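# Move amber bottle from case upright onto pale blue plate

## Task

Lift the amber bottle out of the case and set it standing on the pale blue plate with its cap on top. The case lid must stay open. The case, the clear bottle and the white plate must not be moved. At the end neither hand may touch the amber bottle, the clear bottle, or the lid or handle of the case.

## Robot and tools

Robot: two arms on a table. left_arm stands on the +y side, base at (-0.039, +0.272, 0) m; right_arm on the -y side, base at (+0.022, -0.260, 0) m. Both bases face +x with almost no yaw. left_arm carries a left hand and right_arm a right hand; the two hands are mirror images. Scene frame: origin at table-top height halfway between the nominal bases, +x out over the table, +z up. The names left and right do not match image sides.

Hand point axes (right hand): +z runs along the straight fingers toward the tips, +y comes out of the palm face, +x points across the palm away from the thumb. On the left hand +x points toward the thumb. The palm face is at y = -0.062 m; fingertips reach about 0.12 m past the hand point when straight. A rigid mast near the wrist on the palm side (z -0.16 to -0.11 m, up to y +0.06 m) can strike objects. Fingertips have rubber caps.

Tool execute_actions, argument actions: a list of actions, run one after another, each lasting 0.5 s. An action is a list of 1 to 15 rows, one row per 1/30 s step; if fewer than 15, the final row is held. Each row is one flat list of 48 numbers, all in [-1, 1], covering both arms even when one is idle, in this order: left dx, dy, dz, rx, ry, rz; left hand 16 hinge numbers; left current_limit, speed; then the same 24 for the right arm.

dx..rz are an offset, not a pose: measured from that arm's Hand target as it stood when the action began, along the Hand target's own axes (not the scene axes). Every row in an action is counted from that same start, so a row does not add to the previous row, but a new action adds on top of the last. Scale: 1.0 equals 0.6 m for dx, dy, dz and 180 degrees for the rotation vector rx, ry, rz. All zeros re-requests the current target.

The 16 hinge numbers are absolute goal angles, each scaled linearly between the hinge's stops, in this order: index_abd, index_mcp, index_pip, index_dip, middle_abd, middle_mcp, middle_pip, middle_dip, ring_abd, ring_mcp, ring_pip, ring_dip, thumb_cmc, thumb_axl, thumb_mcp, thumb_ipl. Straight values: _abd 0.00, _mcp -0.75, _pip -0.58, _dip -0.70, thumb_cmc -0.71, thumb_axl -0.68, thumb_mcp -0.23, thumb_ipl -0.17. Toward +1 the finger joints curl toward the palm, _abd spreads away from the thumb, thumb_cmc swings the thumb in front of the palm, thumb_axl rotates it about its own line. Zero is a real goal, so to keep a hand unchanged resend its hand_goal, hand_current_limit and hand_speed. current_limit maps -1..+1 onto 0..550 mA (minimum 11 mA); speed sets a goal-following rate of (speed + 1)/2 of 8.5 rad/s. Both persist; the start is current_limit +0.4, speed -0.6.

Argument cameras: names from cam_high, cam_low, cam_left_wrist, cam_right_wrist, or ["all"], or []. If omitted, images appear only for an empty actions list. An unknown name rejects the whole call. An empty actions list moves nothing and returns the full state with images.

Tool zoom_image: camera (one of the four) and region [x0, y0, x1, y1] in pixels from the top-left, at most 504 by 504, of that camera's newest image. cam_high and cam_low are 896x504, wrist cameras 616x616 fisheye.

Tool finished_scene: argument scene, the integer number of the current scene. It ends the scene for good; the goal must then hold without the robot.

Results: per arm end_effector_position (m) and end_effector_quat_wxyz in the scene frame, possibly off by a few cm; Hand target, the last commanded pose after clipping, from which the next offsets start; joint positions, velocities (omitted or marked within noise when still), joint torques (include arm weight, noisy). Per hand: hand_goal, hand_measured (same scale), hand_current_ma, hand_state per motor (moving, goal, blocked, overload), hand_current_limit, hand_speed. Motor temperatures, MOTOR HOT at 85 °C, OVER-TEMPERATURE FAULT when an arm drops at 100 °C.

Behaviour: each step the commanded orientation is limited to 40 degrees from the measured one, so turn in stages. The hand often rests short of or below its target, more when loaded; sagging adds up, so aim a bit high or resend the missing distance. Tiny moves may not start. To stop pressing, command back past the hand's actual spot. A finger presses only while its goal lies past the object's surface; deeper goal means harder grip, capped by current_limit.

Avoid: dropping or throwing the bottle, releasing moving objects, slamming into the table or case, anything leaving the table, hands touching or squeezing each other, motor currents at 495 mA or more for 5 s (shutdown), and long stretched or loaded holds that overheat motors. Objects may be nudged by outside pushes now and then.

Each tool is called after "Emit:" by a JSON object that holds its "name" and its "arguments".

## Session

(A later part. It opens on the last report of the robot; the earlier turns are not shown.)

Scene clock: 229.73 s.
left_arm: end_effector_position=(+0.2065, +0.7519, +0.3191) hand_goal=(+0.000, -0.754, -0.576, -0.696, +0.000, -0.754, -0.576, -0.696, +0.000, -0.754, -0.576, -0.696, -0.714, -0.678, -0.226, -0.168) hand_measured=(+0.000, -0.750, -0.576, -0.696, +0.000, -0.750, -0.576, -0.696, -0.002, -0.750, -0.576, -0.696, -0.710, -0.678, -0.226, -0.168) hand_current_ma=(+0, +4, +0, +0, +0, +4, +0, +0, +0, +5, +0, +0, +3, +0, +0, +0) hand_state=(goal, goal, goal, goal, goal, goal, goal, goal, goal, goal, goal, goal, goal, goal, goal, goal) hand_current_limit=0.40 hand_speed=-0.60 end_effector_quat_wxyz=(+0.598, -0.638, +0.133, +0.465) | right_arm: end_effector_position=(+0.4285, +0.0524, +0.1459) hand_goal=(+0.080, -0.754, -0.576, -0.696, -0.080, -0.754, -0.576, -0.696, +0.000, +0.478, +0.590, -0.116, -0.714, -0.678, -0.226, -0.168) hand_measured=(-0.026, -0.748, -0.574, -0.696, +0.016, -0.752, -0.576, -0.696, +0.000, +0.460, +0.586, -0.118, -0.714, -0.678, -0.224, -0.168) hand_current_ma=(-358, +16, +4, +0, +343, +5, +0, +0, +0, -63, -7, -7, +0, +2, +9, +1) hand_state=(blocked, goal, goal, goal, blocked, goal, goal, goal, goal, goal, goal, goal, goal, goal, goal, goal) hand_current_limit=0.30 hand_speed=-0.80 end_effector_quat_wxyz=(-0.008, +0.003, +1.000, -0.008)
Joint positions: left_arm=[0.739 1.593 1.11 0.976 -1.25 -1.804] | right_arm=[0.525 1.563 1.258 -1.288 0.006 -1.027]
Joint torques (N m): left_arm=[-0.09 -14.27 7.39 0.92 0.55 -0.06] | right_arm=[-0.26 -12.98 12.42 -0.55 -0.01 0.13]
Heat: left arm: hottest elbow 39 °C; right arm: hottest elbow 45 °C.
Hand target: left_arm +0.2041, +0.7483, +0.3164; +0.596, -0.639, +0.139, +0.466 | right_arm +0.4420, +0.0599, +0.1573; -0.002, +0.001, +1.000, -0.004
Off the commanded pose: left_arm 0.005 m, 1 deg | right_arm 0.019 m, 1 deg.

Emit:
{"name": "execute_actions", "arguments": {"actions": [[[0,0,0,0,0,0,0,-0.754,-0.576,-0.696,0,-0.754,-0.576,-0.696,0,-0.754,-0.576,-0.696,-0.714,-0.678,-0.226,-0.168,0.4,-0.6,0,0,-0.005,0,0,0,0.08,-0.754,-0.576,-0.696,-0.08,-0.754,-0.576,-0.696,0,0.479,0.591,-0.116,-0.714,-0.678,-0.226,-0.168,0.35,-0.8],[0,0,0,0,0,0,0,-0.754,-0.576,-0.696,0,-0.754,-0.576,-0.696,0,-0.754,-0.576,-0.696,-0.714,-0.678,-0.226,-0.168,0.4,-0.6,0,0,-0.012,0,0,0,0.08,-0.754,-0.576,-0.696,-0.08,-0.754,-0.576,-0.696,0,0.479,0.591,-0.116,-0.714,-0.678,-0.226,-0.168,0.35,-0.8]]], "cameras": ["cam_right_wrist"]}}

Emit:
{"name": "zoom_image", "arguments": {"camera": "cam_right_wrist", "region": [220, 170, 440, 360]}}

Scene clock: 235.30 s.
left_arm: end_effector_position=(+0.2065, +0.7519, +0.3191) hand_goal=(+0.000, -0.754, -0.576, -0.696, +0.000, -0.754, -0.576, -0.696, +0.000, -0.754, -0.576, -0.696, -0.714, -0.678, -0.226, -0.168) hand_measured=(+0.000, -0.750, -0.576, -0.696, +0.000, -0.750, -0.576, -0.696, -0.002, -0.750, -0.576, -0.696, -0.710, -0.678, -0.226, -0.168) hand_current_ma=(+0, +4, +0, +0, +0, +4, +0, +0, +0, +5, +0, +0, +3, +0, +0, +0) hand_state=(goal, goal, goal, goal, goal, goal, goal, goal, goal, goal, goal, goal, goal, goal, goal, goal) hand_current_limit=0.40 hand_speed=-0.60 end_effector_quat_wxyz=(+0.598, -0.638, +0.133, +0.465) | right_arm: end_effector_position=(+0.4261, +0.0510, +0.1479) hand_goal=(+0.080, -0.754, -0.576, -0.696, -0.080, -0.754, -0.576, -0.696, +0.000, +0.478, +0.590, -0.116, -0.714, -0.678, -0.226, -0.168) hand_measured=(-0.026, -0.746, -0.572, -0.696, +0.016, -0.756, -0.576, -0.696, +0.000, +0.460, +0.586, -0.118, -0.714, -0.678, -0.224, -0.168) hand_current_ma=(-371, +25, +8, +0, +343, -6, -2, +0, +0, -63, -7, -7, +0, +2, +9, +1) hand_state=(blocked, goal, goal, goal, blocked, goal, goal, goal, goal, goal, goal, goal, goal, goal, goal, goal) hand_current_limit=0.35 hand_speed=-0.80 end_effector_quat_wxyz=(-0.014, +0.003, +1.000, -0.012)
Joint positions: left_arm=[0.739 1.593 1.11 0.976 -1.25 -1.804] | right_arm=[0.525 1.563 1.266 -1.31 0.006 -1.027]
Joint torques (N m): left_arm=[-0.09 -14.21 7.36 0.95 0.54 -0.06] | right_arm=[-0.5 -13.27 12.81 -0.43 -0.01 0.1]
Heat: left arm: hottest elbow 39 °C; right arm: hottest elbow 46 °C.
Hand target: left_arm +0.2041, +0.7483, +0.3164; +0.596, -0.639, +0.139, +0.466 | right_arm +0.4419, +0.0599, +0.1643; -0.002, +0.001, +1.000, -0.005
Off the commanded pose: left_arm 0.005 m, 1 deg | right_arm 0.025 m, 2 deg.
Images, in order (width x height): cam_right_wrist 616x616.

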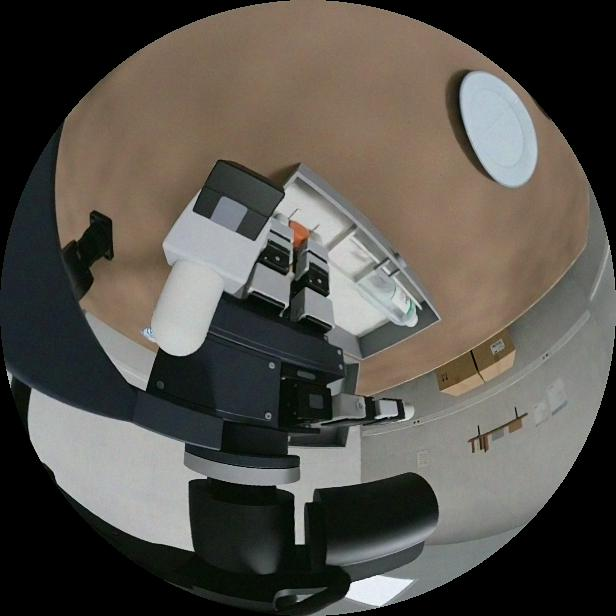

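Scaled by 2.291 from the camera's 616x616 image, which has a finer 880x880 frame.

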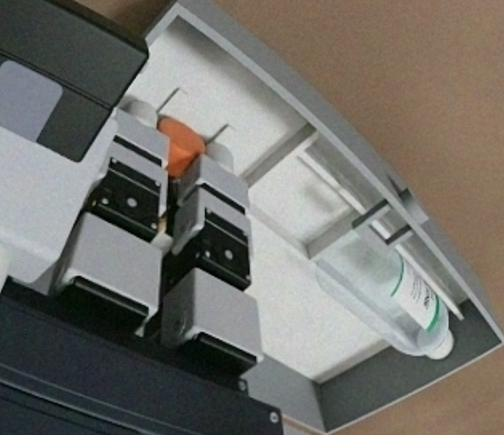

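Emit:
{"name": "execute_actions", "arguments": {"actions": [[[0,0,0,0,0,0,0,-0.754,-0.576,-0.696,0,-0.754,-0.576,-0.696,0,-0.754,-0.576,-0.696,-0.714,-0.678,-0.226,-0.168,0.4,-0.6,0,0,-0.005,0,0,0,0.08,-0.754,-0.576,-0.696,-0.08,-0.754,-0.576,-0.696,0,0.479,0.591,-0.116,-0.714,-0.678,-0.226,-0.168,0.4,-0.8],[0,0,0,0,0,0,0,-0.754,-0.576,-0.696,0,-0.754,-0.576,-0.696,0,-0.754,-0.576,-0.696,-0.714,-0.678,-0.226,-0.168,0.4,-0.6,0,0,-0.018,0,0,0,0.08,-0.754,-0.576,-0.696,-0.08,-0.754,-0.576,-0.696,0,0.479,0.591,-0.116,-0.714,-0.678,-0.226,-0.168,0.4,-0.8]]], "cameras": ["cam_right_wrist"]}}

Emit:
{"name": "zoom_image", "arguments": {"camera": "cam_right_wrist", "region": [220, 170, 440, 360]}}

Scene clock: 240.67 s.
left_arm: end_effector_position=(+0.2065, +0.7519, +0.3191) hand_goal=(+0.000, -0.754, -0.576, -0.696, +0.000, -0.754, -0.576, -0.696, +0.000, -0.754, -0.576, -0.696, -0.714, -0.678, -0.226, -0.168) hand_measured=(+0.000, -0.750, -0.576, -0.696, +0.000, -0.750, -0.576, -0.696, -0.002, -0.750, -0.576, -0.696, -0.710, -0.678, -0.226, -0.168) hand_current_ma=(+0, +4, +0, +0, +0, +4, +0, +0, +0, +5, +0, +0, +3, +0, +0, +0) hand_state=(goal, goal, goal, goal, goal, goal, goal, goal, goal, goal, goal, goal, goal, goal, goal, goal) hand_current_limit=0.40 hand_speed=-0.60 end_effector_quat_wxyz=(+0.598, -0.638, +0.133, +0.465) | right_arm: end_effector_position=(+0.4260, +0.0509, +0.1546) hand_goal=(+0.080, -0.754, -0.576, -0.696, -0.080, -0.754, -0.576, -0.696, +0.000, +0.478, +0.590, -0.116, -0.714, -0.678, -0.226, -0.168) hand_measured=(-0.026, -0.746, -0.572, -0.696, +0.016, -0.758, -0.578, -0.696, +0.000, +0.460, +0.586, -0.118, -0.714, -0.678, -0.224, -0.168) hand_current_ma=(-382, +25, +10, +1, +343, -10, -6, +0, +0, -63, -7, -7, +0, +2, +9, +1) hand_state=(blocked, goal, goal, goal, blocked, goal, goal, goal, goal, goal, goal, goal, goal, goal, goal, goal) hand_current_limit=0.40 hand_speed=-0.80 end_effector_quat_wxyz=(-0.018, +0.003, +1.000, -0.014)
Joint positions: left_arm=[0.739 1.593 1.11 0.976 -1.25 -1.804] | right_arm=[0.525 1.563 1.285 -1.338 0.006 -1.027]
Joint torques (N m): left_arm=[-0.09 -14.21 7.39 0.95 0.55 -0.07] | right_arm=[-0.21 -13.92 13.04 -0.46 -0.03 0.15]
Heat: left arm: hottest elbow 39 °C; right arm: hottest elbow 47 °C.
Hand target: left_arm +0.2041, +0.7483, +0.3164; +0.596, -0.639, +0.139, +0.466 | right_arm +0.4421, +0.0601, +0.1752; -0.002, +0.001, +1.000, -0.004
Off the commanded pose: left_arm 0.005 m, 1 deg | right_arm 0.028 m, 2 deg.
Images, in order (width x height): cam_right_wrist 616x616.

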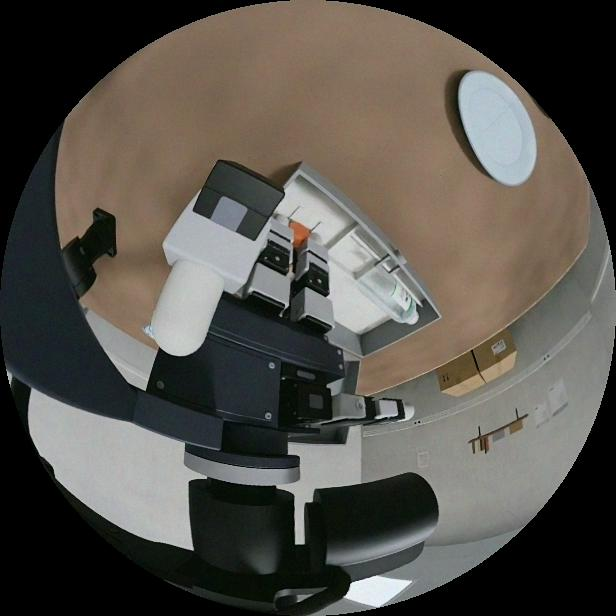

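Scaled by 2.291 from the camera's 616x616 image, which has a finer 880x880 frame.

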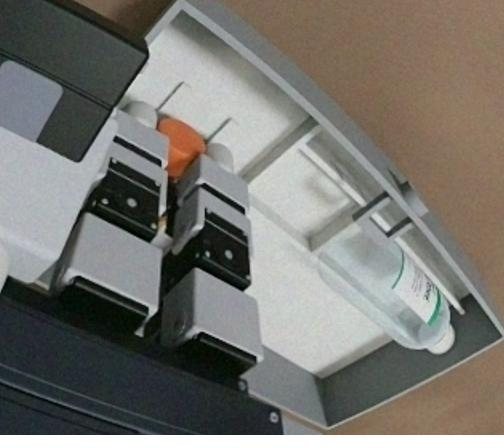

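Emit:
{"name": "execute_actions", "arguments": {"actions": [[[0,0,0,0,0,0,0,-0.754,-0.576,-0.696,0,-0.754,-0.576,-0.696,0,-0.754,-0.576,-0.696,-0.714,-0.678,-0.226,-0.168,0.4,-0.6,0,0,-0.01,0,0,0,0.08,-0.754,-0.576,-0.696,-0.08,-0.754,-0.576,-0.696,0,0.479,0.591,-0.116,-0.714,-0.678,-0.226,-0.168,0.4,-0.8],[0,0,0,0,0,0,0,-0.754,-0.576,-0.696,0,-0.754,-0.576,-0.696,0,-0.754,-0.576,-0.696,-0.714,-0.678,-0.226,-0.168,0.4,-0.6,0,0,-0.025,0,0,0,0.08,-0.754,-0.576,-0.696,-0.08,-0.754,-0.576,-0.696,0,0.479,0.591,-0.116,-0.714,-0.678,-0.226,-0.168,0.4,-0.8]]], "cameras": ["cam_right_wrist"]}}

Emit:
{"name": "zoom_image", "arguments": {"camera": "cam_right_wrist", "region": [220, 170, 440, 360]}}

Scene clock: 247.00 s.
left_arm: end_effector_position=(+0.2065, +0.7519, +0.3191) hand_goal=(+0.000, -0.754, -0.576, -0.696, +0.000, -0.754, -0.576, -0.696, +0.000, -0.754, -0.576, -0.696, -0.714, -0.678, -0.226, -0.168) hand_measured=(+0.000, -0.750, -0.576, -0.696, +0.000, -0.750, -0.576, -0.696, -0.002, -0.750, -0.576, -0.696, -0.710, -0.678, -0.226, -0.168) hand_current_ma=(+0, +4, +0, +0, +0, +4, +0, +0, +0, +5, +0, +0, +3, +0, +0, +0) hand_state=(goal, goal, goal, goal, goal, goal, goal, goal, goal, goal, goal, goal, goal, goal, goal, goal) hand_current_limit=0.40 hand_speed=-0.60 end_effector_quat_wxyz=(+0.598, -0.638, +0.133, +0.465) | right_arm: end_effector_position=(+0.4267, +0.0513, +0.1653) hand_goal=(+0.080, -0.754, -0.576, -0.696, -0.080, -0.754, -0.576, -0.696, +0.000, +0.478, +0.590, -0.116, -0.714, -0.678, -0.226, -0.168) hand_measured=(-0.026, -0.748, -0.572, -0.696, +0.016, -0.760, -0.580, -0.696, +0.000, +0.460, +0.586, -0.118, -0.714, -0.678, -0.224, -0.168) hand_current_ma=(-382, +20, +10, +1, +343, -17, -9, -1, +0, -63, -7, -7, +0, +2, +9, +1) hand_state=(blocked, goal, goal, goal, blocked, goal, goal, goal, goal, goal, goal, goal, goal, goal, goal, goal) hand_current_limit=0.40 hand_speed=-0.80 end_effector_quat_wxyz=(-0.021, +0.003, +1.000, -0.017)
Joint positions: left_arm=[0.739 1.593 1.11 0.976 -1.25 -1.804] | right_arm=[0.525 1.563 1.316 -1.378 0.007 -1.027]
Joint torques (N m): left_arm=[-0.09 -14.15 7.39 0.92 0.56 -0.06] | right_arm=[-0.32 -14.45 13.05 -0.5 -0.01 0.13]
Heat: left arm: hottest elbow 39 °C; right arm: hottest elbow 48 °C.
Hand target: left_arm +0.2041, +0.7483, +0.3164; +0.596, -0.639, +0.139, +0.466 | right_arm +0.4421, +0.0601, +0.1902; -0.002, +0.001, +1.000, -0.005
Off the commanded pose: left_arm 0.005 m, 1 deg | right_arm 0.031 m, 3 deg.
Images, in order (width x height): cam_right_wrist 616x616.

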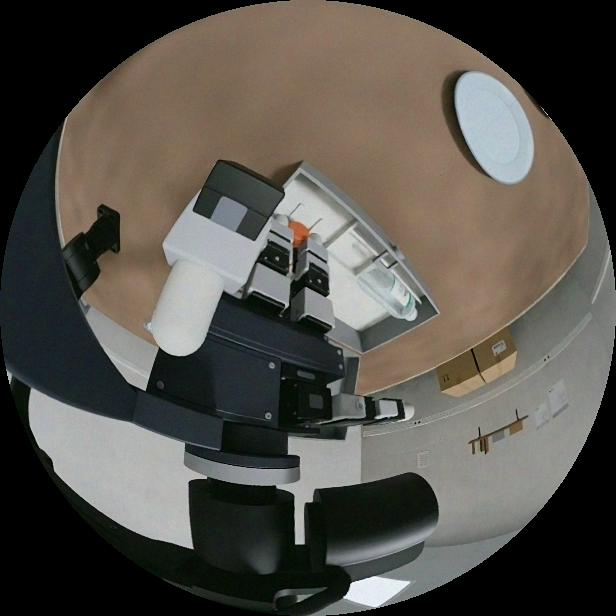

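Scaled by 2.291 from the camera's 616x616 image, which has a finer 880x880 frame.

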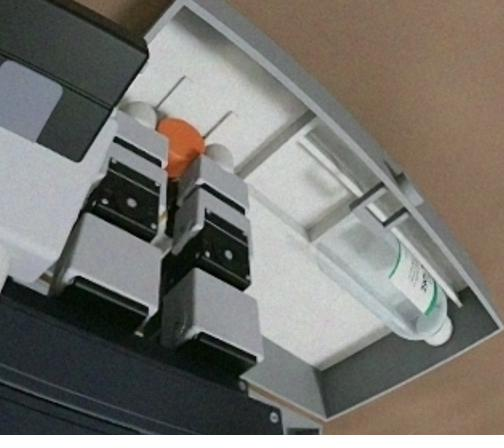

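Emit:
{"name": "execute_actions", "arguments": {"actions": [[[0,0,0,0,0,0,0,-0.754,-0.576,-0.696,0,-0.754,-0.576,-0.696,0,-0.754,-0.576,-0.696,-0.714,-0.678,-0.226,-0.168,0.4,-0.6,0,0,-0.01,0,0,0,0.08,-0.754,-0.576,-0.696,-0.08,-0.754,-0.576,-0.696,0,0.479,0.591,-0.116,-0.714,-0.678,-0.226,-0.168,0.4,-0.8],[0,0,0,0,0,0,0,-0.754,-0.576,-0.696,0,-0.754,-0.576,-0.696,0,-0.754,-0.576,-0.696,-0.714,-0.678,-0.226,-0.168,0.4,-0.6,0,0,-0.02,0,0,0,0.08,-0.754,-0.576,-0.696,-0.08,-0.754,-0.576,-0.696,0,0.479,0.591,-0.116,-0.714,-0.678,-0.226,-0.168,0.4,-0.8]],[[0,0,0,0,0,0,0,-0.754,-0.576,-0.696,0,-0.754,-0.576,-0.696,0,-0.754,-0.576,-0.696,-0.714,-0.678,-0.226,-0.168,0.4,-0.6,0,0,-0.02,0,0,0,0.08,-0.754,-0.576,-0.696,-0.08,-0.754,-0.576,-0.696,0,0.479,0.591,-0.116,-0.714,-0.678,-0.226,-0.168,0.4,-0.8]]], "cameras": ["cam_right_wrist"]}}

Emit:
{"name": "zoom_image", "arguments": {"camera": "cam_right_wrist", "region": [220, 170, 440, 360]}}

Scene clock: 254.57 s.
left_arm: end_effector_position=(+0.2065, +0.7519, +0.3191) hand_goal=(+0.000, -0.754, -0.576, -0.696, +0.000, -0.754, -0.576, -0.696, +0.000, -0.754, -0.576, -0.696, -0.714, -0.678, -0.226, -0.168) hand_measured=(+0.000, -0.750, -0.576, -0.696, +0.000, -0.750, -0.576, -0.696, -0.002, -0.750, -0.576, -0.696, -0.710, -0.678, -0.226, -0.168) hand_current_ma=(+0, +4, +0, +0, +0, +4, +0, +0, +0, +5, +0, +0, +3, +0, +0, +0) hand_state=(goal, goal, goal, goal, goal, goal, goal, goal, goal, goal, goal, goal, goal, goal, goal, goal) hand_current_limit=0.40 hand_speed=-0.60 end_effector_quat_wxyz=(+0.598, -0.638, +0.133, +0.465) | right_arm: end_effector_position=(+0.4279, +0.0520, +0.1837) hand_goal=(+0.080, -0.754, -0.576, -0.696, -0.080, -0.754, -0.576, -0.696, +0.000, +0.478, +0.590, -0.116, -0.714, -0.678, -0.226, -0.168) hand_measured=(-0.026, -0.746, -0.572, -0.696, +0.016, -0.764, -0.582, -0.698, +0.000, +0.460, +0.586, -0.118, -0.714, -0.678, -0.224, -0.168) hand_current_ma=(-382, +21, +10, +1, +343, -29, -17, -3, +0, -63, -7, -7, +0, +2, +9, +1) hand_state=(blocked, goal, goal, goal, blocked, goal, goal, goal, goal, goal, goal, goal, goal, goal, goal, goal) hand_current_limit=0.40 hand_speed=-0.80 end_effector_quat_wxyz=(-0.026, +0.003, +0.999, -0.020)
Joint positions: left_arm=[0.739 1.593 1.11 0.976 -1.25 -1.804] | right_arm=[0.525 1.563 1.367 -1.44 0.007 -1.027]
Joint torques (N m): left_arm=[0.03 -14.21 7.39 0.94 0.55 -0.06] | right_arm=[-0.44 -15.44 13.23 -0.5 -0.02 0.14]
Heat: left arm: hottest elbow 39 °C; right arm: hottest elbow 48 °C.
Hand target: left_arm +0.2041, +0.7483, +0.3164; +0.596, -0.639, +0.139, +0.466 | right_arm +0.4422, +0.0603, +0.2142; -0.002, +0.001, +1.000, -0.005
Off the commanded pose: left_arm 0.005 m, 1 deg | right_arm 0.035 m, 3 deg.
Images, in order (width x height): cam_right_wrist 616x616.

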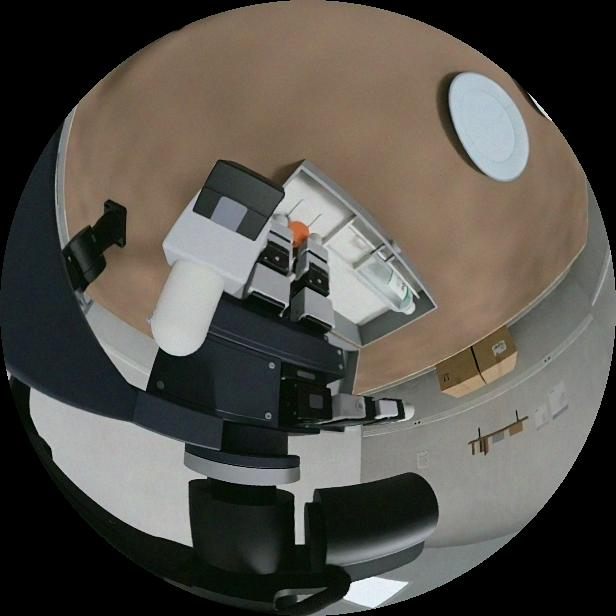

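Scaled by 2.291 from the camera's 616x616 image, which has a finer 880x880 frame.

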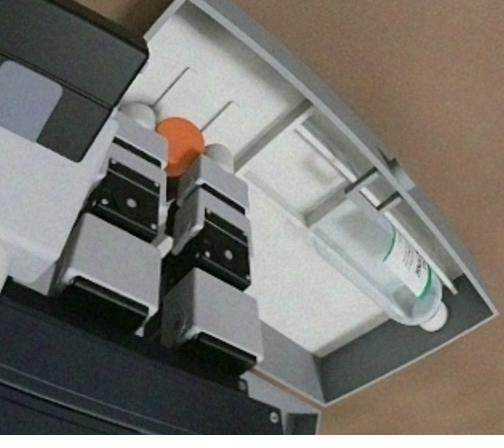

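Emit:
{"name": "execute_actions", "arguments": {"actions": [[[0,0,0,0,0,0,0,-0.754,-0.576,-0.696,0,-0.754,-0.576,-0.696,0,-0.754,-0.576,-0.696,-0.714,-0.678,-0.226,-0.168,0.4,-0.6,0,0,-0.01,0,0,0,0.08,-0.754,-0.576,-0.696,-0.08,-0.754,-0.576,-0.696,0,0.479,0.591,-0.116,-0.714,-0.678,-0.226,-0.168,0.4,-0.8],[0,0,0,0,0,0,0,-0.754,-0.576,-0.696,0,-0.754,-0.576,-0.696,0,-0.754,-0.576,-0.696,-0.714,-0.678,-0.226,-0.168,0.4,-0.6,0,0.005,-0.02,0,0,0,0.08,-0.754,-0.576,-0.696,-0.08,-0.754,-0.576,-0.696,0,0.479,0.591,-0.116,-0.714,-0.678,-0.226,-0.168,0.4,-0.8]],[[0,0,0,0,0,0,0,-0.754,-0.576,-0.696,0,-0.754,-0.576,-0.696,0,-0.754,-0.576,-0.696,-0.714,-0.678,-0.226,-0.168,0.4,-0.6,0,0.005,-0.02,0,0,0,0.08,-0.754,-0.576,-0.696,-0.08,-0.754,-0.576,-0.696,0,0.479,0.591,-0.116,-0.714,-0.678,-0.226,-0.168,0.4,-0.8]]], "cameras": ["cam_right_wrist", "cam_high"]}}

Emit:
{"name": "zoom_image", "arguments": {"camera": "cam_right_wrist", "region": [220, 170, 440, 360]}}

Emit:
{"name": "zoom_image", "arguments": {"camera": "cam_high", "region": [320, 200, 500, 400]}}

Scene clock: 262.37 s.
left_arm: end_effector_position=(+0.2065, +0.7519, +0.3191) hand_goal=(+0.000, -0.754, -0.576, -0.696, +0.000, -0.754, -0.576, -0.696, +0.000, -0.754, -0.576, -0.696, -0.714, -0.678, -0.226, -0.168) hand_measured=(+0.000, -0.750, -0.576, -0.696, +0.000, -0.750, -0.576, -0.696, -0.002, -0.750, -0.576, -0.696, -0.710, -0.678, -0.226, -0.168) hand_current_ma=(+0, +4, +0, +0, +0, +4, +0, +0, +0, +5, +0, +0, +3, +0, +0, +0) hand_state=(goal, goal, goal, goal, goal, goal, goal, goal, goal, goal, goal, goal, goal, goal, goal, goal) hand_current_limit=0.40 hand_speed=-0.60 end_effector_quat_wxyz=(+0.598, -0.638, +0.133, +0.465) | right_arm: end_effector_position=(+0.4320, +0.0545, +0.2084) hand_goal=(+0.080, -0.754, -0.576, -0.696, -0.080, -0.754, -0.576, -0.696, +0.000, +0.478, +0.590, -0.116, -0.714, -0.678, -0.226, -0.168) hand_measured=(-0.026, -0.746, -0.572, -0.696, +0.016, -0.764, -0.584, -0.698, +0.000, +0.460, +0.586, -0.118, -0.714, -0.678, -0.224, -0.168) hand_current_ma=(-382, +26, +10, +1, +342, -28, -22, -6, +0, -63, -7, -7, +0, +2, +9, +1) hand_state=(blocked, goal, goal, goal, blocked, goal, goal, goal, goal, goal, goal, goal, goal, goal, goal, goal) hand_current_limit=0.40 hand_speed=-0.80 end_effector_quat_wxyz=(-0.025, +0.003, +1.000, -0.019)
Joint positions: left_arm=[0.739 1.593 1.11 0.976 -1.25 -1.804] | right_arm=[0.525 1.563 1.432 -1.502 0.007 -1.027]
Joint torques (N m): left_arm=[-0.03 -14.21 7.38 0.92 0.55 -0.06] | right_arm=[0.5 -15.33 13.45 -0.47 -0.05 0.22]
Heat: left arm: hottest elbow 39 °C; right arm: hottest elbow 48 °C.
Hand target: left_arm +0.2041, +0.7483, +0.3164; +0.596, -0.639, +0.139, +0.466 | right_arm +0.4423, +0.0666, +0.2382; -0.002, +0.001, +1.000, -0.005
Off the commanded pose: left_arm 0.005 m, 1 deg | right_arm 0.034 m, 3 deg.
Images, in order (width x height): cam_high 896x504, cam_right_wrist 616x616.

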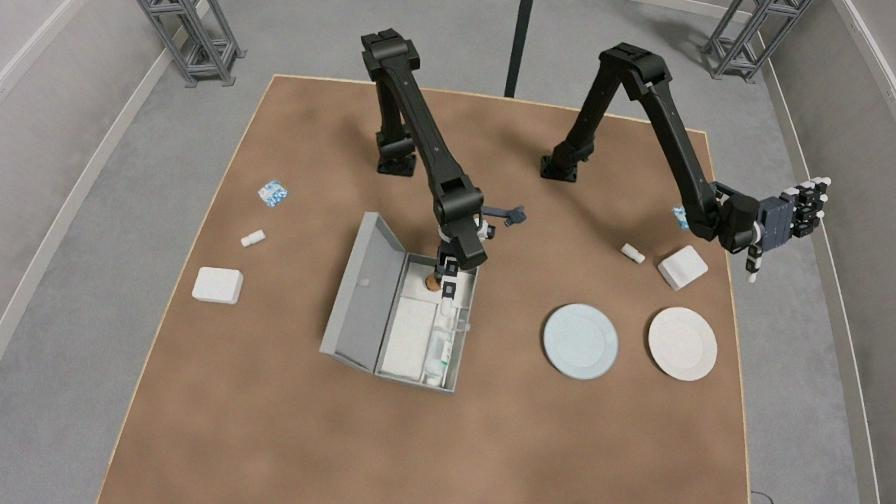

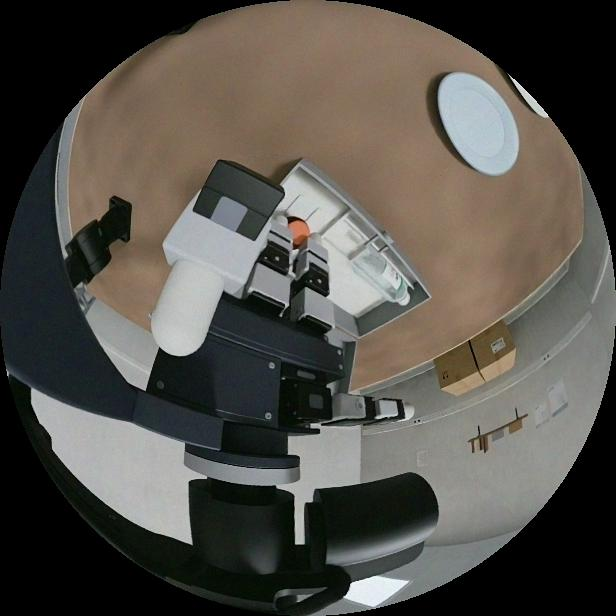

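Scaled by 2.291 from the camera's 616x616 image, which has a finer 880x880 frame.

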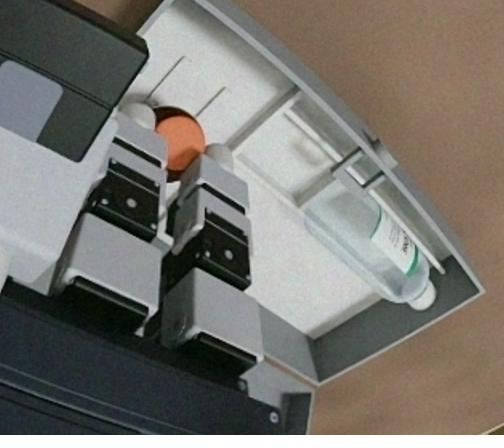

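Scaled by 2.520 from the camera's 896x504 image, which has a finer 1280x720 frame.

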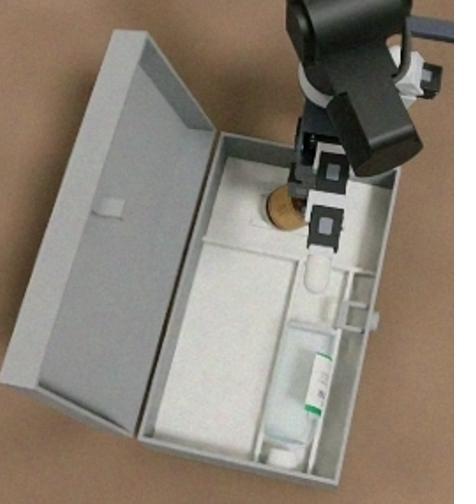

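Emit:
{"name": "execute_actions", "arguments": {"actions": [[[0,0,0,0,0,0,0,-0.754,-0.576,-0.696,0,-0.754,-0.576,-0.696,0,-0.754,-0.576,-0.696,-0.714,-0.678,-0.226,-0.168,0.4,-0.6,0,0,-0.012,0,0,0,0.08,-0.754,-0.576,-0.696,-0.08,-0.754,-0.576,-0.696,0,0.479,0.591,-0.116,-0.714,-0.678,-0.226,-0.168,0.4,-0.8],[0,0,0,0,0,0,0,-0.754,-0.576,-0.696,0,-0.754,-0.576,-0.696,0,-0.754,-0.576,-0.696,-0.714,-0.678,-0.226,-0.168,0.4,-0.6,0,0,-0.025,0,0,0,0.08,-0.754,-0.576,-0.696,-0.08,-0.754,-0.576,-0.696,0,0.479,0.591,-0.116,-0.714,-0.678,-0.226,-0.168,0.4,-0.8]],[[0,0,0,0,0,0,0,-0.754,-0.576,-0.696,0,-0.754,-0.576,-0.696,0,-0.754,-0.576,-0.696,-0.714,-0.678,-0.226,-0.168,0.4,-0.6,0,0,-0.025,-0.015,0,0,0.08,-0.754,-0.576,-0.696,-0.08,-0.754,-0.576,-0.696,0,0.479,0.591,-0.116,-0.714,-0.678,-0.226,-0.168,0.4,-0.8]]], "cameras": ["cam_right_wrist", "cam_high"]}}

Emit:
{"name": "zoom_image", "arguments": {"camera": "cam_right_wrist", "region": [220, 170, 440, 360]}}

Emit:
{"name": "zoom_image", "arguments": {"camera": "cam_high", "region": [320, 200, 500, 400]}}

Scene clock: 324.13 s.
left_arm: end_effector_position=(+0.2065, +0.7519, +0.3191) hand_goal=(+0.000, -0.754, -0.576, -0.696, +0.000, -0.754, -0.576, -0.696, +0.000, -0.754, -0.576, -0.696, -0.714, -0.678, -0.226, -0.168) hand_measured=(+0.000, -0.750, -0.576, -0.696, +0.000, -0.750, -0.576, -0.696, -0.002, -0.750, -0.576, -0.696, -0.710, -0.678, -0.226, -0.168) hand_current_ma=(+0, +4, +0, +0, +0, +4, +0, +0, +0, +5, +0, +0, +3, +0, +0, +0) hand_state=(goal, goal, goal, goal, goal, goal, goal, goal, goal, goal, goal, goal, goal, goal, goal, goal) hand_current_limit=0.40 hand_speed=-0.60 end_effector_quat_wxyz=(+0.598, -0.638, +0.133, +0.465) | right_arm: end_effector_position=(+0.4325, +0.0628, +0.2426) hand_goal=(+0.080, -0.754, -0.576, -0.696, -0.080, -0.754, -0.576, -0.696, +0.000, +0.478, +0.590, -0.116, -0.714, -0.678, -0.226, -0.168) hand_measured=(+0.076, -0.750, -0.574, -0.696, -0.076, -0.754, -0.578, -0.698, +0.000, +0.460, +0.586, -0.118, -0.714, -0.678, -0.224, -0.168) hand_current_ma=(-11, +10, +5, +1, +7, +0, -3, -6, +0, -63, -7, -7, +0, +2, +9, +1) hand_state=(goal, goal, goal, goal, goal, goal, goal, goal, goal, goal, goal, goal, goal, goal, goal, goal) hand_current_limit=0.40 hand_speed=-0.80 end_effector_quat_wxyz=(-0.020, +0.003, +1.000, +0.007)
Joint positions: left_arm=[0.739 1.593 1.11 0.976 -1.25 -1.804] | right_arm=[0.525 1.545 1.489 -1.542 -0.032 -1.027]
Joint torques (N m): left_arm=[-0.03 -14.21 7.38 0.94 0.56 -0.06] | right_arm=[-0.91 -15.5 12.81 -0.42 -0.11 0.11]
Motor temperatures (°C): left_arm=[21 25 39 20 21 23] | right_arm=[21 28 52 19 19 19]
Heat: left arm: hottest elbow 39 °C; right arm: hottest elbow 52 °C.
Hand target: left_arm +0.2041, +0.7483, +0.3164; +0.596, -0.639, +0.139, +0.466 | right_arm +0.4425, +0.0669, +0.2681; -0.002, +0.001, +1.000, +0.019
Off the commanded pose: left_arm 0.005 m, 1 deg | right_arm 0.028 m, 2 deg.
Images, in order (width x height): cam_high 896x504, cam_right_wrist 616x616.

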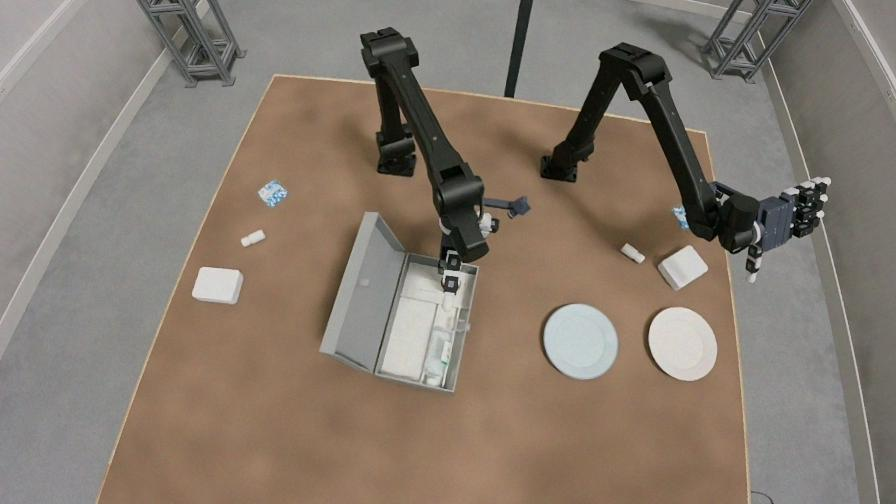

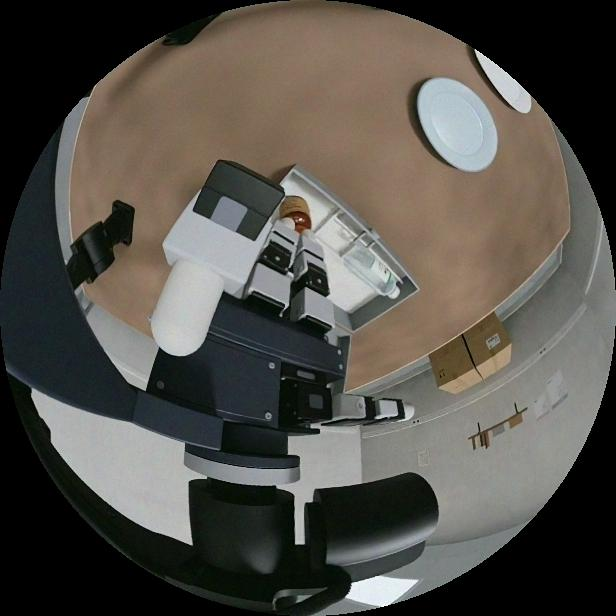

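Scaled by 2.291 from the camera's 616x616 image, which has a finer 880x880 frame.

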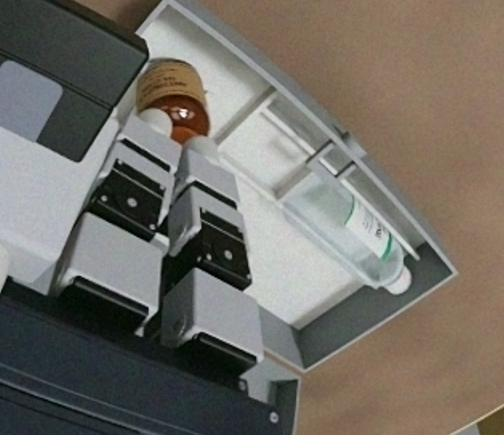

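Scaled by 2.520 from the camera's 896x504 image, which has a finer 1280x720 frame.

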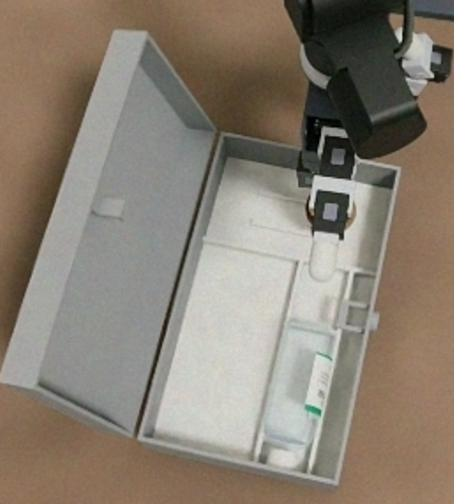

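Emit:
{"name": "zoom_image", "arguments": {"camera": "cam_right_wrist", "region": [260, 180, 340, 250]}}

Emit:
{"name": "zoom_image", "arguments": {"camera": "cam_high", "region": [400, 250, 490, 310]}}

Scaled by 6.300 from the camera's 616x616 image, which has a finer 880x880 frame.

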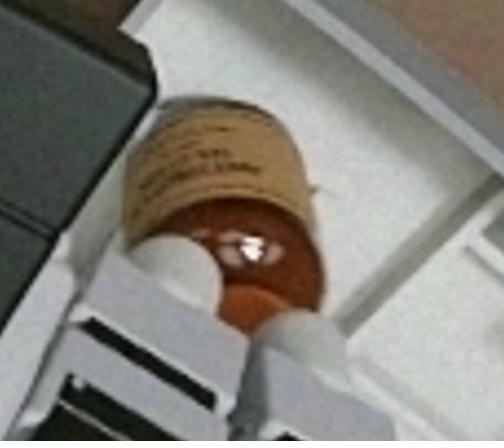

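Scaled by 5.600 from the camera's 896x504 image, which has a finer 1280x720 frame.

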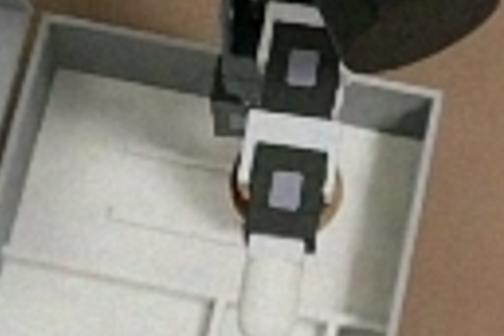

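Emit:
{"name": "execute_actions", "arguments": {"actions": [[[0,0,0,0,0,0,0,-0.754,-0.576,-0.696,0,-0.754,-0.576,-0.696,0,-0.754,-0.576,-0.696,-0.714,-0.678,-0.226,-0.168,0.4,-0.6,0,0,-0.025,0.015,0,0,-0.3,-0.754,-0.576,-0.696,0.3,-0.754,-0.576,-0.696,0,0.479,0.591,-0.116,-0.714,-0.678,-0.226,-0.168,0.2,-0.6]],[[0,0,0,0,0,0,0,-0.754,-0.576,-0.696,0,-0.754,-0.576,-0.696,0,-0.754,-0.576,-0.696,-0.714,-0.678,-0.226,-0.168,0.4,-0.6,0,0,-0.01,0,0,0,-0.6,-0.754,0.737,-0.696,0.6,-0.754,0.737,-0.696,0,0.479,0.591,-0.116,-0.714,-0.678,-0.226,-0.168,0.2,-0.3]],[[0,0,0,0,0,0,0,-0.754,-0.576,-0.696,0,-0.754,-0.576,-0.696,0,-0.754,-0.576,-0.696,-0.714,-0.678,-0.226,-0.168,0.4,-0.6,0.008,-0.04,0,0,0,0,-0.9,-0.754,0.737,-0.696,0.9,-0.754,0.737,-0.696,0,0.479,0.591,-0.116,-0.714,-0.678,-0.226,-0.168,0.2,-0.5]],[[0,0,0,0,0,0,0,-0.754,-0.576,-0.696,0,-0.754,-0.576,-0.696,0,-0.754,-0.576,-0.696,-0.714,-0.678,-0.226,-0.168,0.4,-0.6,0.008,-0.045,0,0,0,0,-0.9,-0.754,0.737,-0.696,0.9,-0.754,0.737,-0.696,0,0.479,0.591,-0.116,-0.714,-0.678,-0.226,-0.168,0.2,-0.5]],[[0,0,0,0,0,0,0,-0.754,-0.576,-0.696,0,-0.754,-0.576,-0.696,0,-0.754,-0.576,-0.696,-0.714,-0.678,-0.226,-0.168,0.4,-0.6,0.002,-0.036,0,0,0,0,-0.9,-0.754,0.737,-0.696,0.9,-0.754,0.737,-0.696,0,0.479,0.591,-0.116,-0.714,-0.678,-0.226,-0.168,0.2,-0.5]]], "cameras": ["all"]}}

Emit:
{"name": "zoom_image", "arguments": {"camera": "cam_right_wrist", "region": [220, 120, 440, 340]}}

Emit:
{"name": "zoom_image", "arguments": {"camera": "cam_high", "region": [400, 230, 500, 320]}}

Scene clock: 354.27 s.
left_arm: end_effector_position=(+0.2065, +0.7519, +0.3191) hand_goal=(+0.000, -0.754, -0.576, -0.696, +0.000, -0.754, -0.576, -0.696, +0.000, -0.754, -0.576, -0.696, -0.714, -0.678, -0.226, -0.168) hand_measured=(+0.000, -0.750, -0.576, -0.696, +0.000, -0.750, -0.576, -0.696, -0.002, -0.750, -0.576, -0.696, -0.710, -0.678, -0.226, -0.168) hand_current_ma=(+0, +4, +0, +0, +0, +4, +0, +0, +0, +5, +0, +0, +3, +0, +0, +0) hand_state=(goal, goal, goal, goal, goal, goal, goal, goal, goal, goal, goal, goal, goal, goal, goal, goal) hand_current_limit=0.40 hand_speed=-0.60 end_effector_quat_wxyz=(+0.598, -0.638, +0.133, +0.465) | right_arm: end_effector_position=(+0.4366, -0.0019, +0.2916) hand_goal=(-0.900, -0.754, +0.736, -0.696, +0.900, -0.754, +0.736, -0.696, +0.000, +0.478, +0.590, -0.116, -0.714, -0.678, -0.226, -0.168) hand_measured=(-0.894, -0.754, +0.730, -0.696, +0.894, -0.754, +0.730, -0.698, +0.000, +0.460, +0.586, -0.118, -0.714, -0.678, -0.224, -0.168) hand_current_ma=(+17, +1, -14, +1, -14, +0, -17, -6, +0, -62, -7, -7, +0, +2, +9, +1) hand_state=(goal, goal, goal, goal, goal, goal, goal, goal, goal, goal, goal, goal, goal, goal, goal, goal) hand_current_limit=0.20 hand_speed=-0.50 end_effector_quat_wxyz=(+0.002, +0.006, +1.000, -0.003)
Joint positions: left_arm=[0.739 1.593 1.11 0.976 -1.25 -1.804] | right_arm=[0.407 1.457 1.523 -1.636 0.007 -1.139]
Joint torques (N m): left_arm=[-0.03 -14.21 7.38 0.92 0.56 -0.06] | right_arm=[-0.73 -14.21 7.84 0.09 -0.07 0.05]
Heat: left arm: hottest elbow 39 °C; right arm: hottest elbow 50 °C.
Hand target: left_arm +0.2041, +0.7483, +0.3164; +0.596, -0.639, +0.139, +0.466 | right_arm +0.4316, -0.0062, +0.2898; -0.002, +0.001, +1.000, -0.005
Off the commanded pose: left_arm 0.005 m, 1 deg | right_arm 0.007 m, 1 deg.

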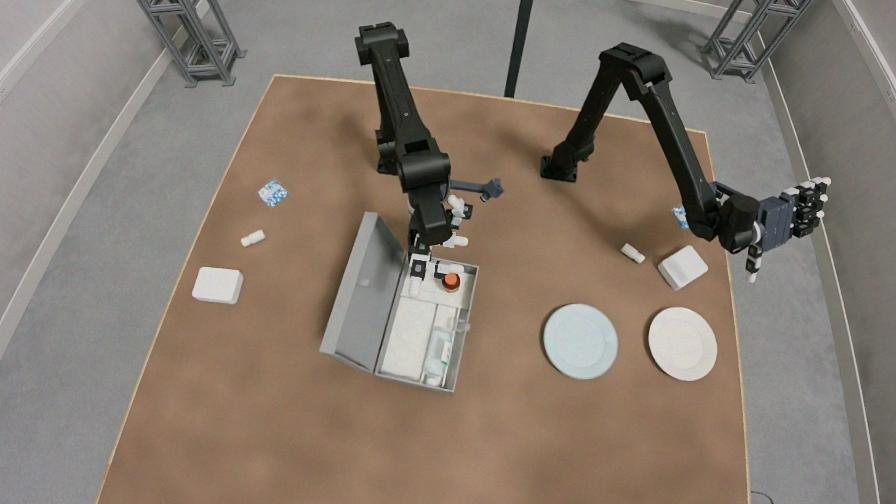

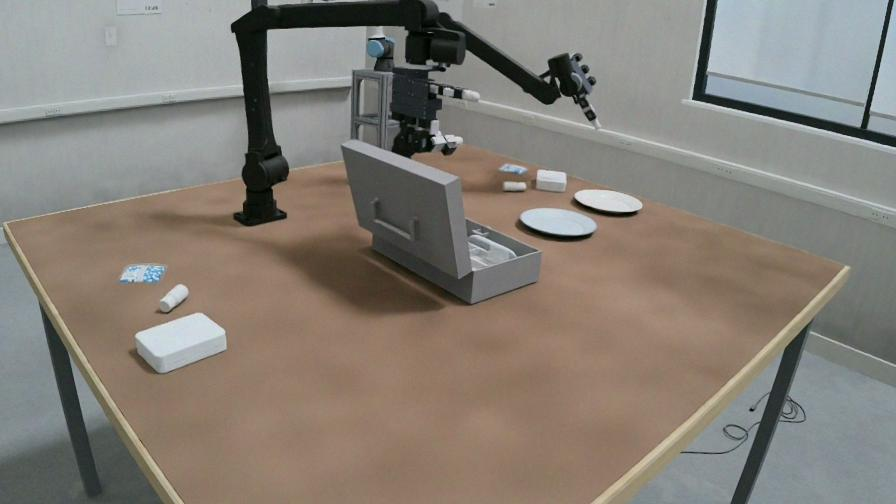

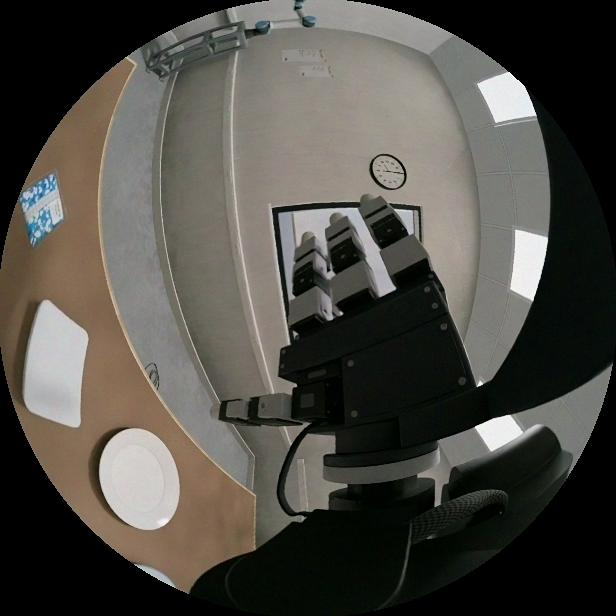

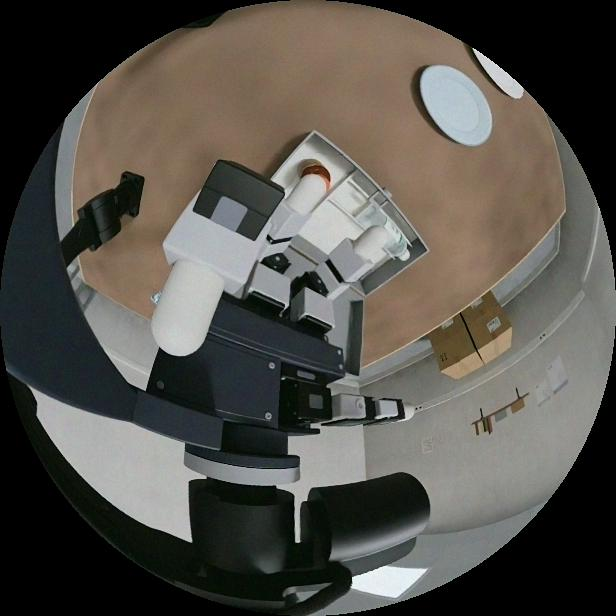

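Scaled by 2.291 from the camera's 616x616 image, which has a finer 880x880 frame.

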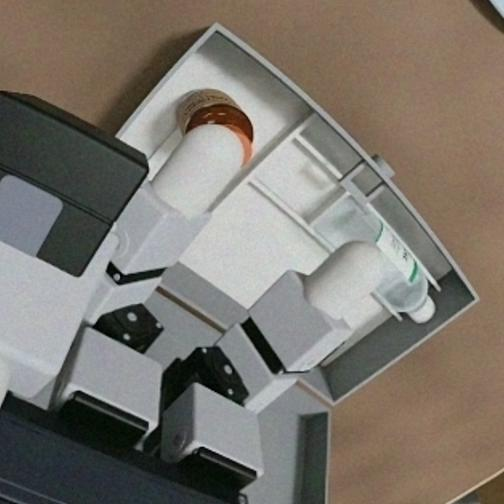

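Scaled by 5.040 from the camera's 896x504 image, which has a finer 1280x720 frame.

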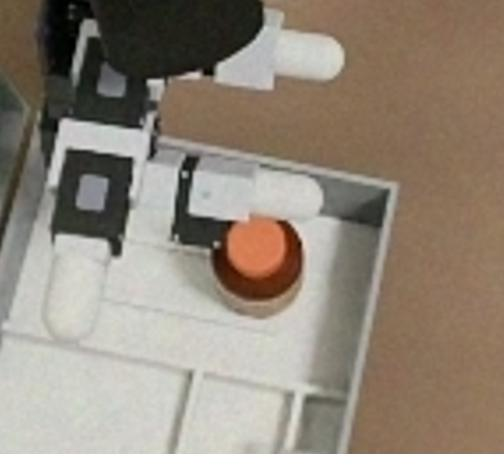

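Emit:
{"name": "execute_actions", "arguments": {"actions": [[[0,0,0,0,0,0,0,-0.754,-0.576,-0.696,0,-0.754,-0.576,-0.696,0,-0.754,-0.576,-0.696,-0.714,-0.678,-0.226,-0.168,0.4,-0.6,0,0,0.025,0,0,0,-0.9,-0.754,0.737,-0.696,0.9,-0.754,0.737,-0.696,0,0.479,0.591,-0.116,-0.714,-0.678,-0.226,-0.168,0.2,-0.5],[0,0,0,0,0,0,0,-0.754,-0.576,-0.696,0,-0.754,-0.576,-0.696,0,-0.754,-0.576,-0.696,-0.714,-0.678,-0.226,-0.168,0.4,-0.6,-0.005,-0.006,0.05,0,0,0,-0.9,-0.754,0.737,-0.696,0.9,-0.754,0.737,-0.696,0,0.479,0.591,-0.116,-0.714,-0.678,-0.226,-0.168,0.2,-0.5]],[[0,0,0,0,0,0,0,-0.754,-0.576,-0.696,0,-0.754,-0.576,-0.696,0,-0.754,-0.576,-0.696,-0.714,-0.678,-0.226,-0.168,0.4,-0.6,-0.005,-0.007,0.05,0,0,0,-0.9,-0.754,0.737,-0.696,0.9,-0.754,0.737,-0.696,0,0.479,0.591,-0.116,-0.714,-0.678,-0.226,-0.168,0.2,-0.5]],[[0,0,0,0,0,0,0,-0.754,-0.576,-0.696,0,-0.754,-0.576,-0.696,0,-0.754,-0.576,-0.696,-0.714,-0.678,-0.226,-0.168,0.4,-0.6,0,0,0.05,0,0,0,-0.9,-0.754,0.737,-0.696,0.9,-0.754,0.737,-0.696,0,0.479,0.591,-0.116,-0.714,-0.678,-0.226,-0.168,0.2,-0.5]],[[0,0,0,0,0,0,0,-0.754,-0.576,-0.696,0,-0.754,-0.576,-0.696,0,-0.754,-0.576,-0.696,-0.714,-0.678,-0.226,-0.168,0.4,-0.6,0,0,0.045,0,0,0,-0.9,-0.754,0.737,-0.696,0.9,-0.754,0.737,-0.696,0,0.479,0.591,-0.116,-0.714,-0.678,-0.226,-0.168,0.2,-0.5]]], "cameras": ["cam_right_wrist", "cam_high"]}}

Emit:
{"name": "zoom_image", "arguments": {"camera": "cam_right_wrist", "region": [240, 140, 390, 290]}}

Emit:
{"name": "zoom_image", "arguments": {"camera": "cam_high", "region": [400, 230, 500, 320]}}

Scene clock: 374.80 s.
left_arm: end_effector_position=(+0.2065, +0.7519, +0.3191) hand_goal=(+0.000, -0.754, -0.576, -0.696, +0.000, -0.754, -0.576, -0.696, +0.000, -0.754, -0.576, -0.696, -0.714, -0.678, -0.226, -0.168) hand_measured=(+0.000, -0.750, -0.576, -0.696, +0.000, -0.750, -0.576, -0.696, -0.002, -0.750, -0.576, -0.696, -0.710, -0.678, -0.226, -0.168) hand_current_ma=(+0, +4, +0, +0, +0, +4, +0, +0, +0, +5, +0, +0, +3, +0, +0, +0) hand_state=(goal, goal, goal, goal, goal, goal, goal, goal, goal, goal, goal, goal, goal, goal, goal, goal) hand_current_limit=0.40 hand_speed=-0.60 end_effector_quat_wxyz=(+0.598, -0.638, +0.133, +0.465) | right_arm: end_effector_position=(+0.4346, -0.0116, +0.1837) hand_goal=(-0.900, -0.754, +0.736, -0.696, +0.900, -0.754, +0.736, -0.696, +0.000, +0.478, +0.590, -0.116, -0.714, -0.678, -0.226, -0.168) hand_measured=(-0.894, -0.754, +0.730, -0.696, +0.894, -0.754, +0.730, -0.698, +0.000, +0.460, +0.586, -0.118, -0.714, -0.678, -0.224, -0.168) hand_current_ma=(+16, +1, -13, +1, -13, +0, -16, -6, +0, -59, -7, -7, +0, +2, +9, +1) hand_state=(goal, goal, goal, goal, goal, goal, goal, goal, goal, goal, goal, goal, goal, goal, goal, goal) hand_current_limit=0.20 hand_speed=-0.50 end_effector_quat_wxyz=(+0.003, +0.003, +1.000, -0.002)
Joint positions: left_arm=[0.739 1.593 1.11 0.976 -1.25 -1.804] | right_arm=[0.387 1.463 1.245 -1.349 0.007 -1.164]
Joint torques (N m): left_arm=[-0.03 -14.21 7.39 0.92 0.55 -0.06] | right_arm=[-0.91 -11.87 7.86 0.94 -0.05 0.04]
Heat: left arm: hottest elbow 39 °C; right arm: hottest elbow 48 °C.
Hand target: left_arm +0.2041, +0.7483, +0.3164; +0.596, -0.639, +0.139, +0.466 | right_arm +0.4371, -0.0151, +0.1728; -0.002, +0.001, +1.000, -0.005
Off the commanded pose: left_arm 0.005 m, 1 deg | right_arm 0.012 m, 1 deg.
Images, in order (width x height): cam_high 896x504, cam_right_wrist 616x616.

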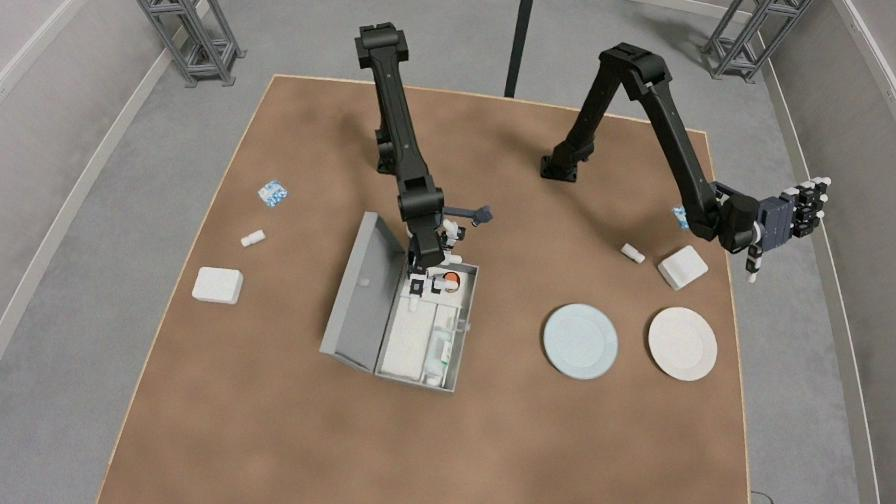

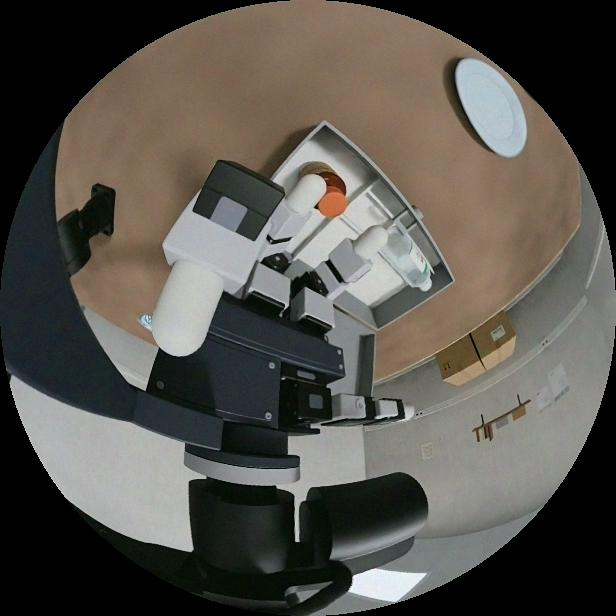

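Scaled by 3.360 from the camera's 616x616 image, which has a finer 880x880 frame.

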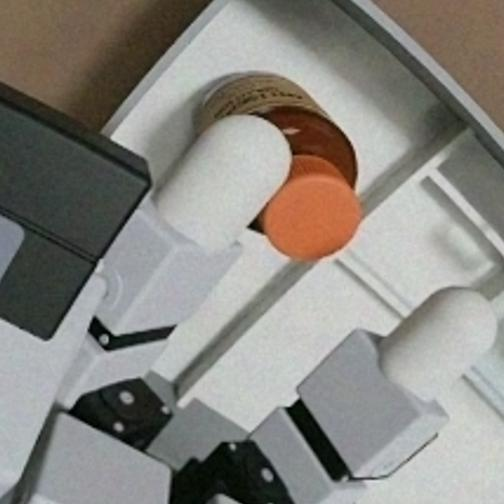

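Scaled by 5.040 from the camera's 896x504 image, which has a finer 1280x720 frame.

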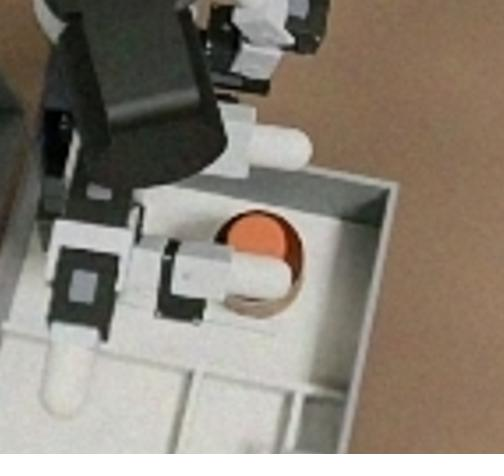

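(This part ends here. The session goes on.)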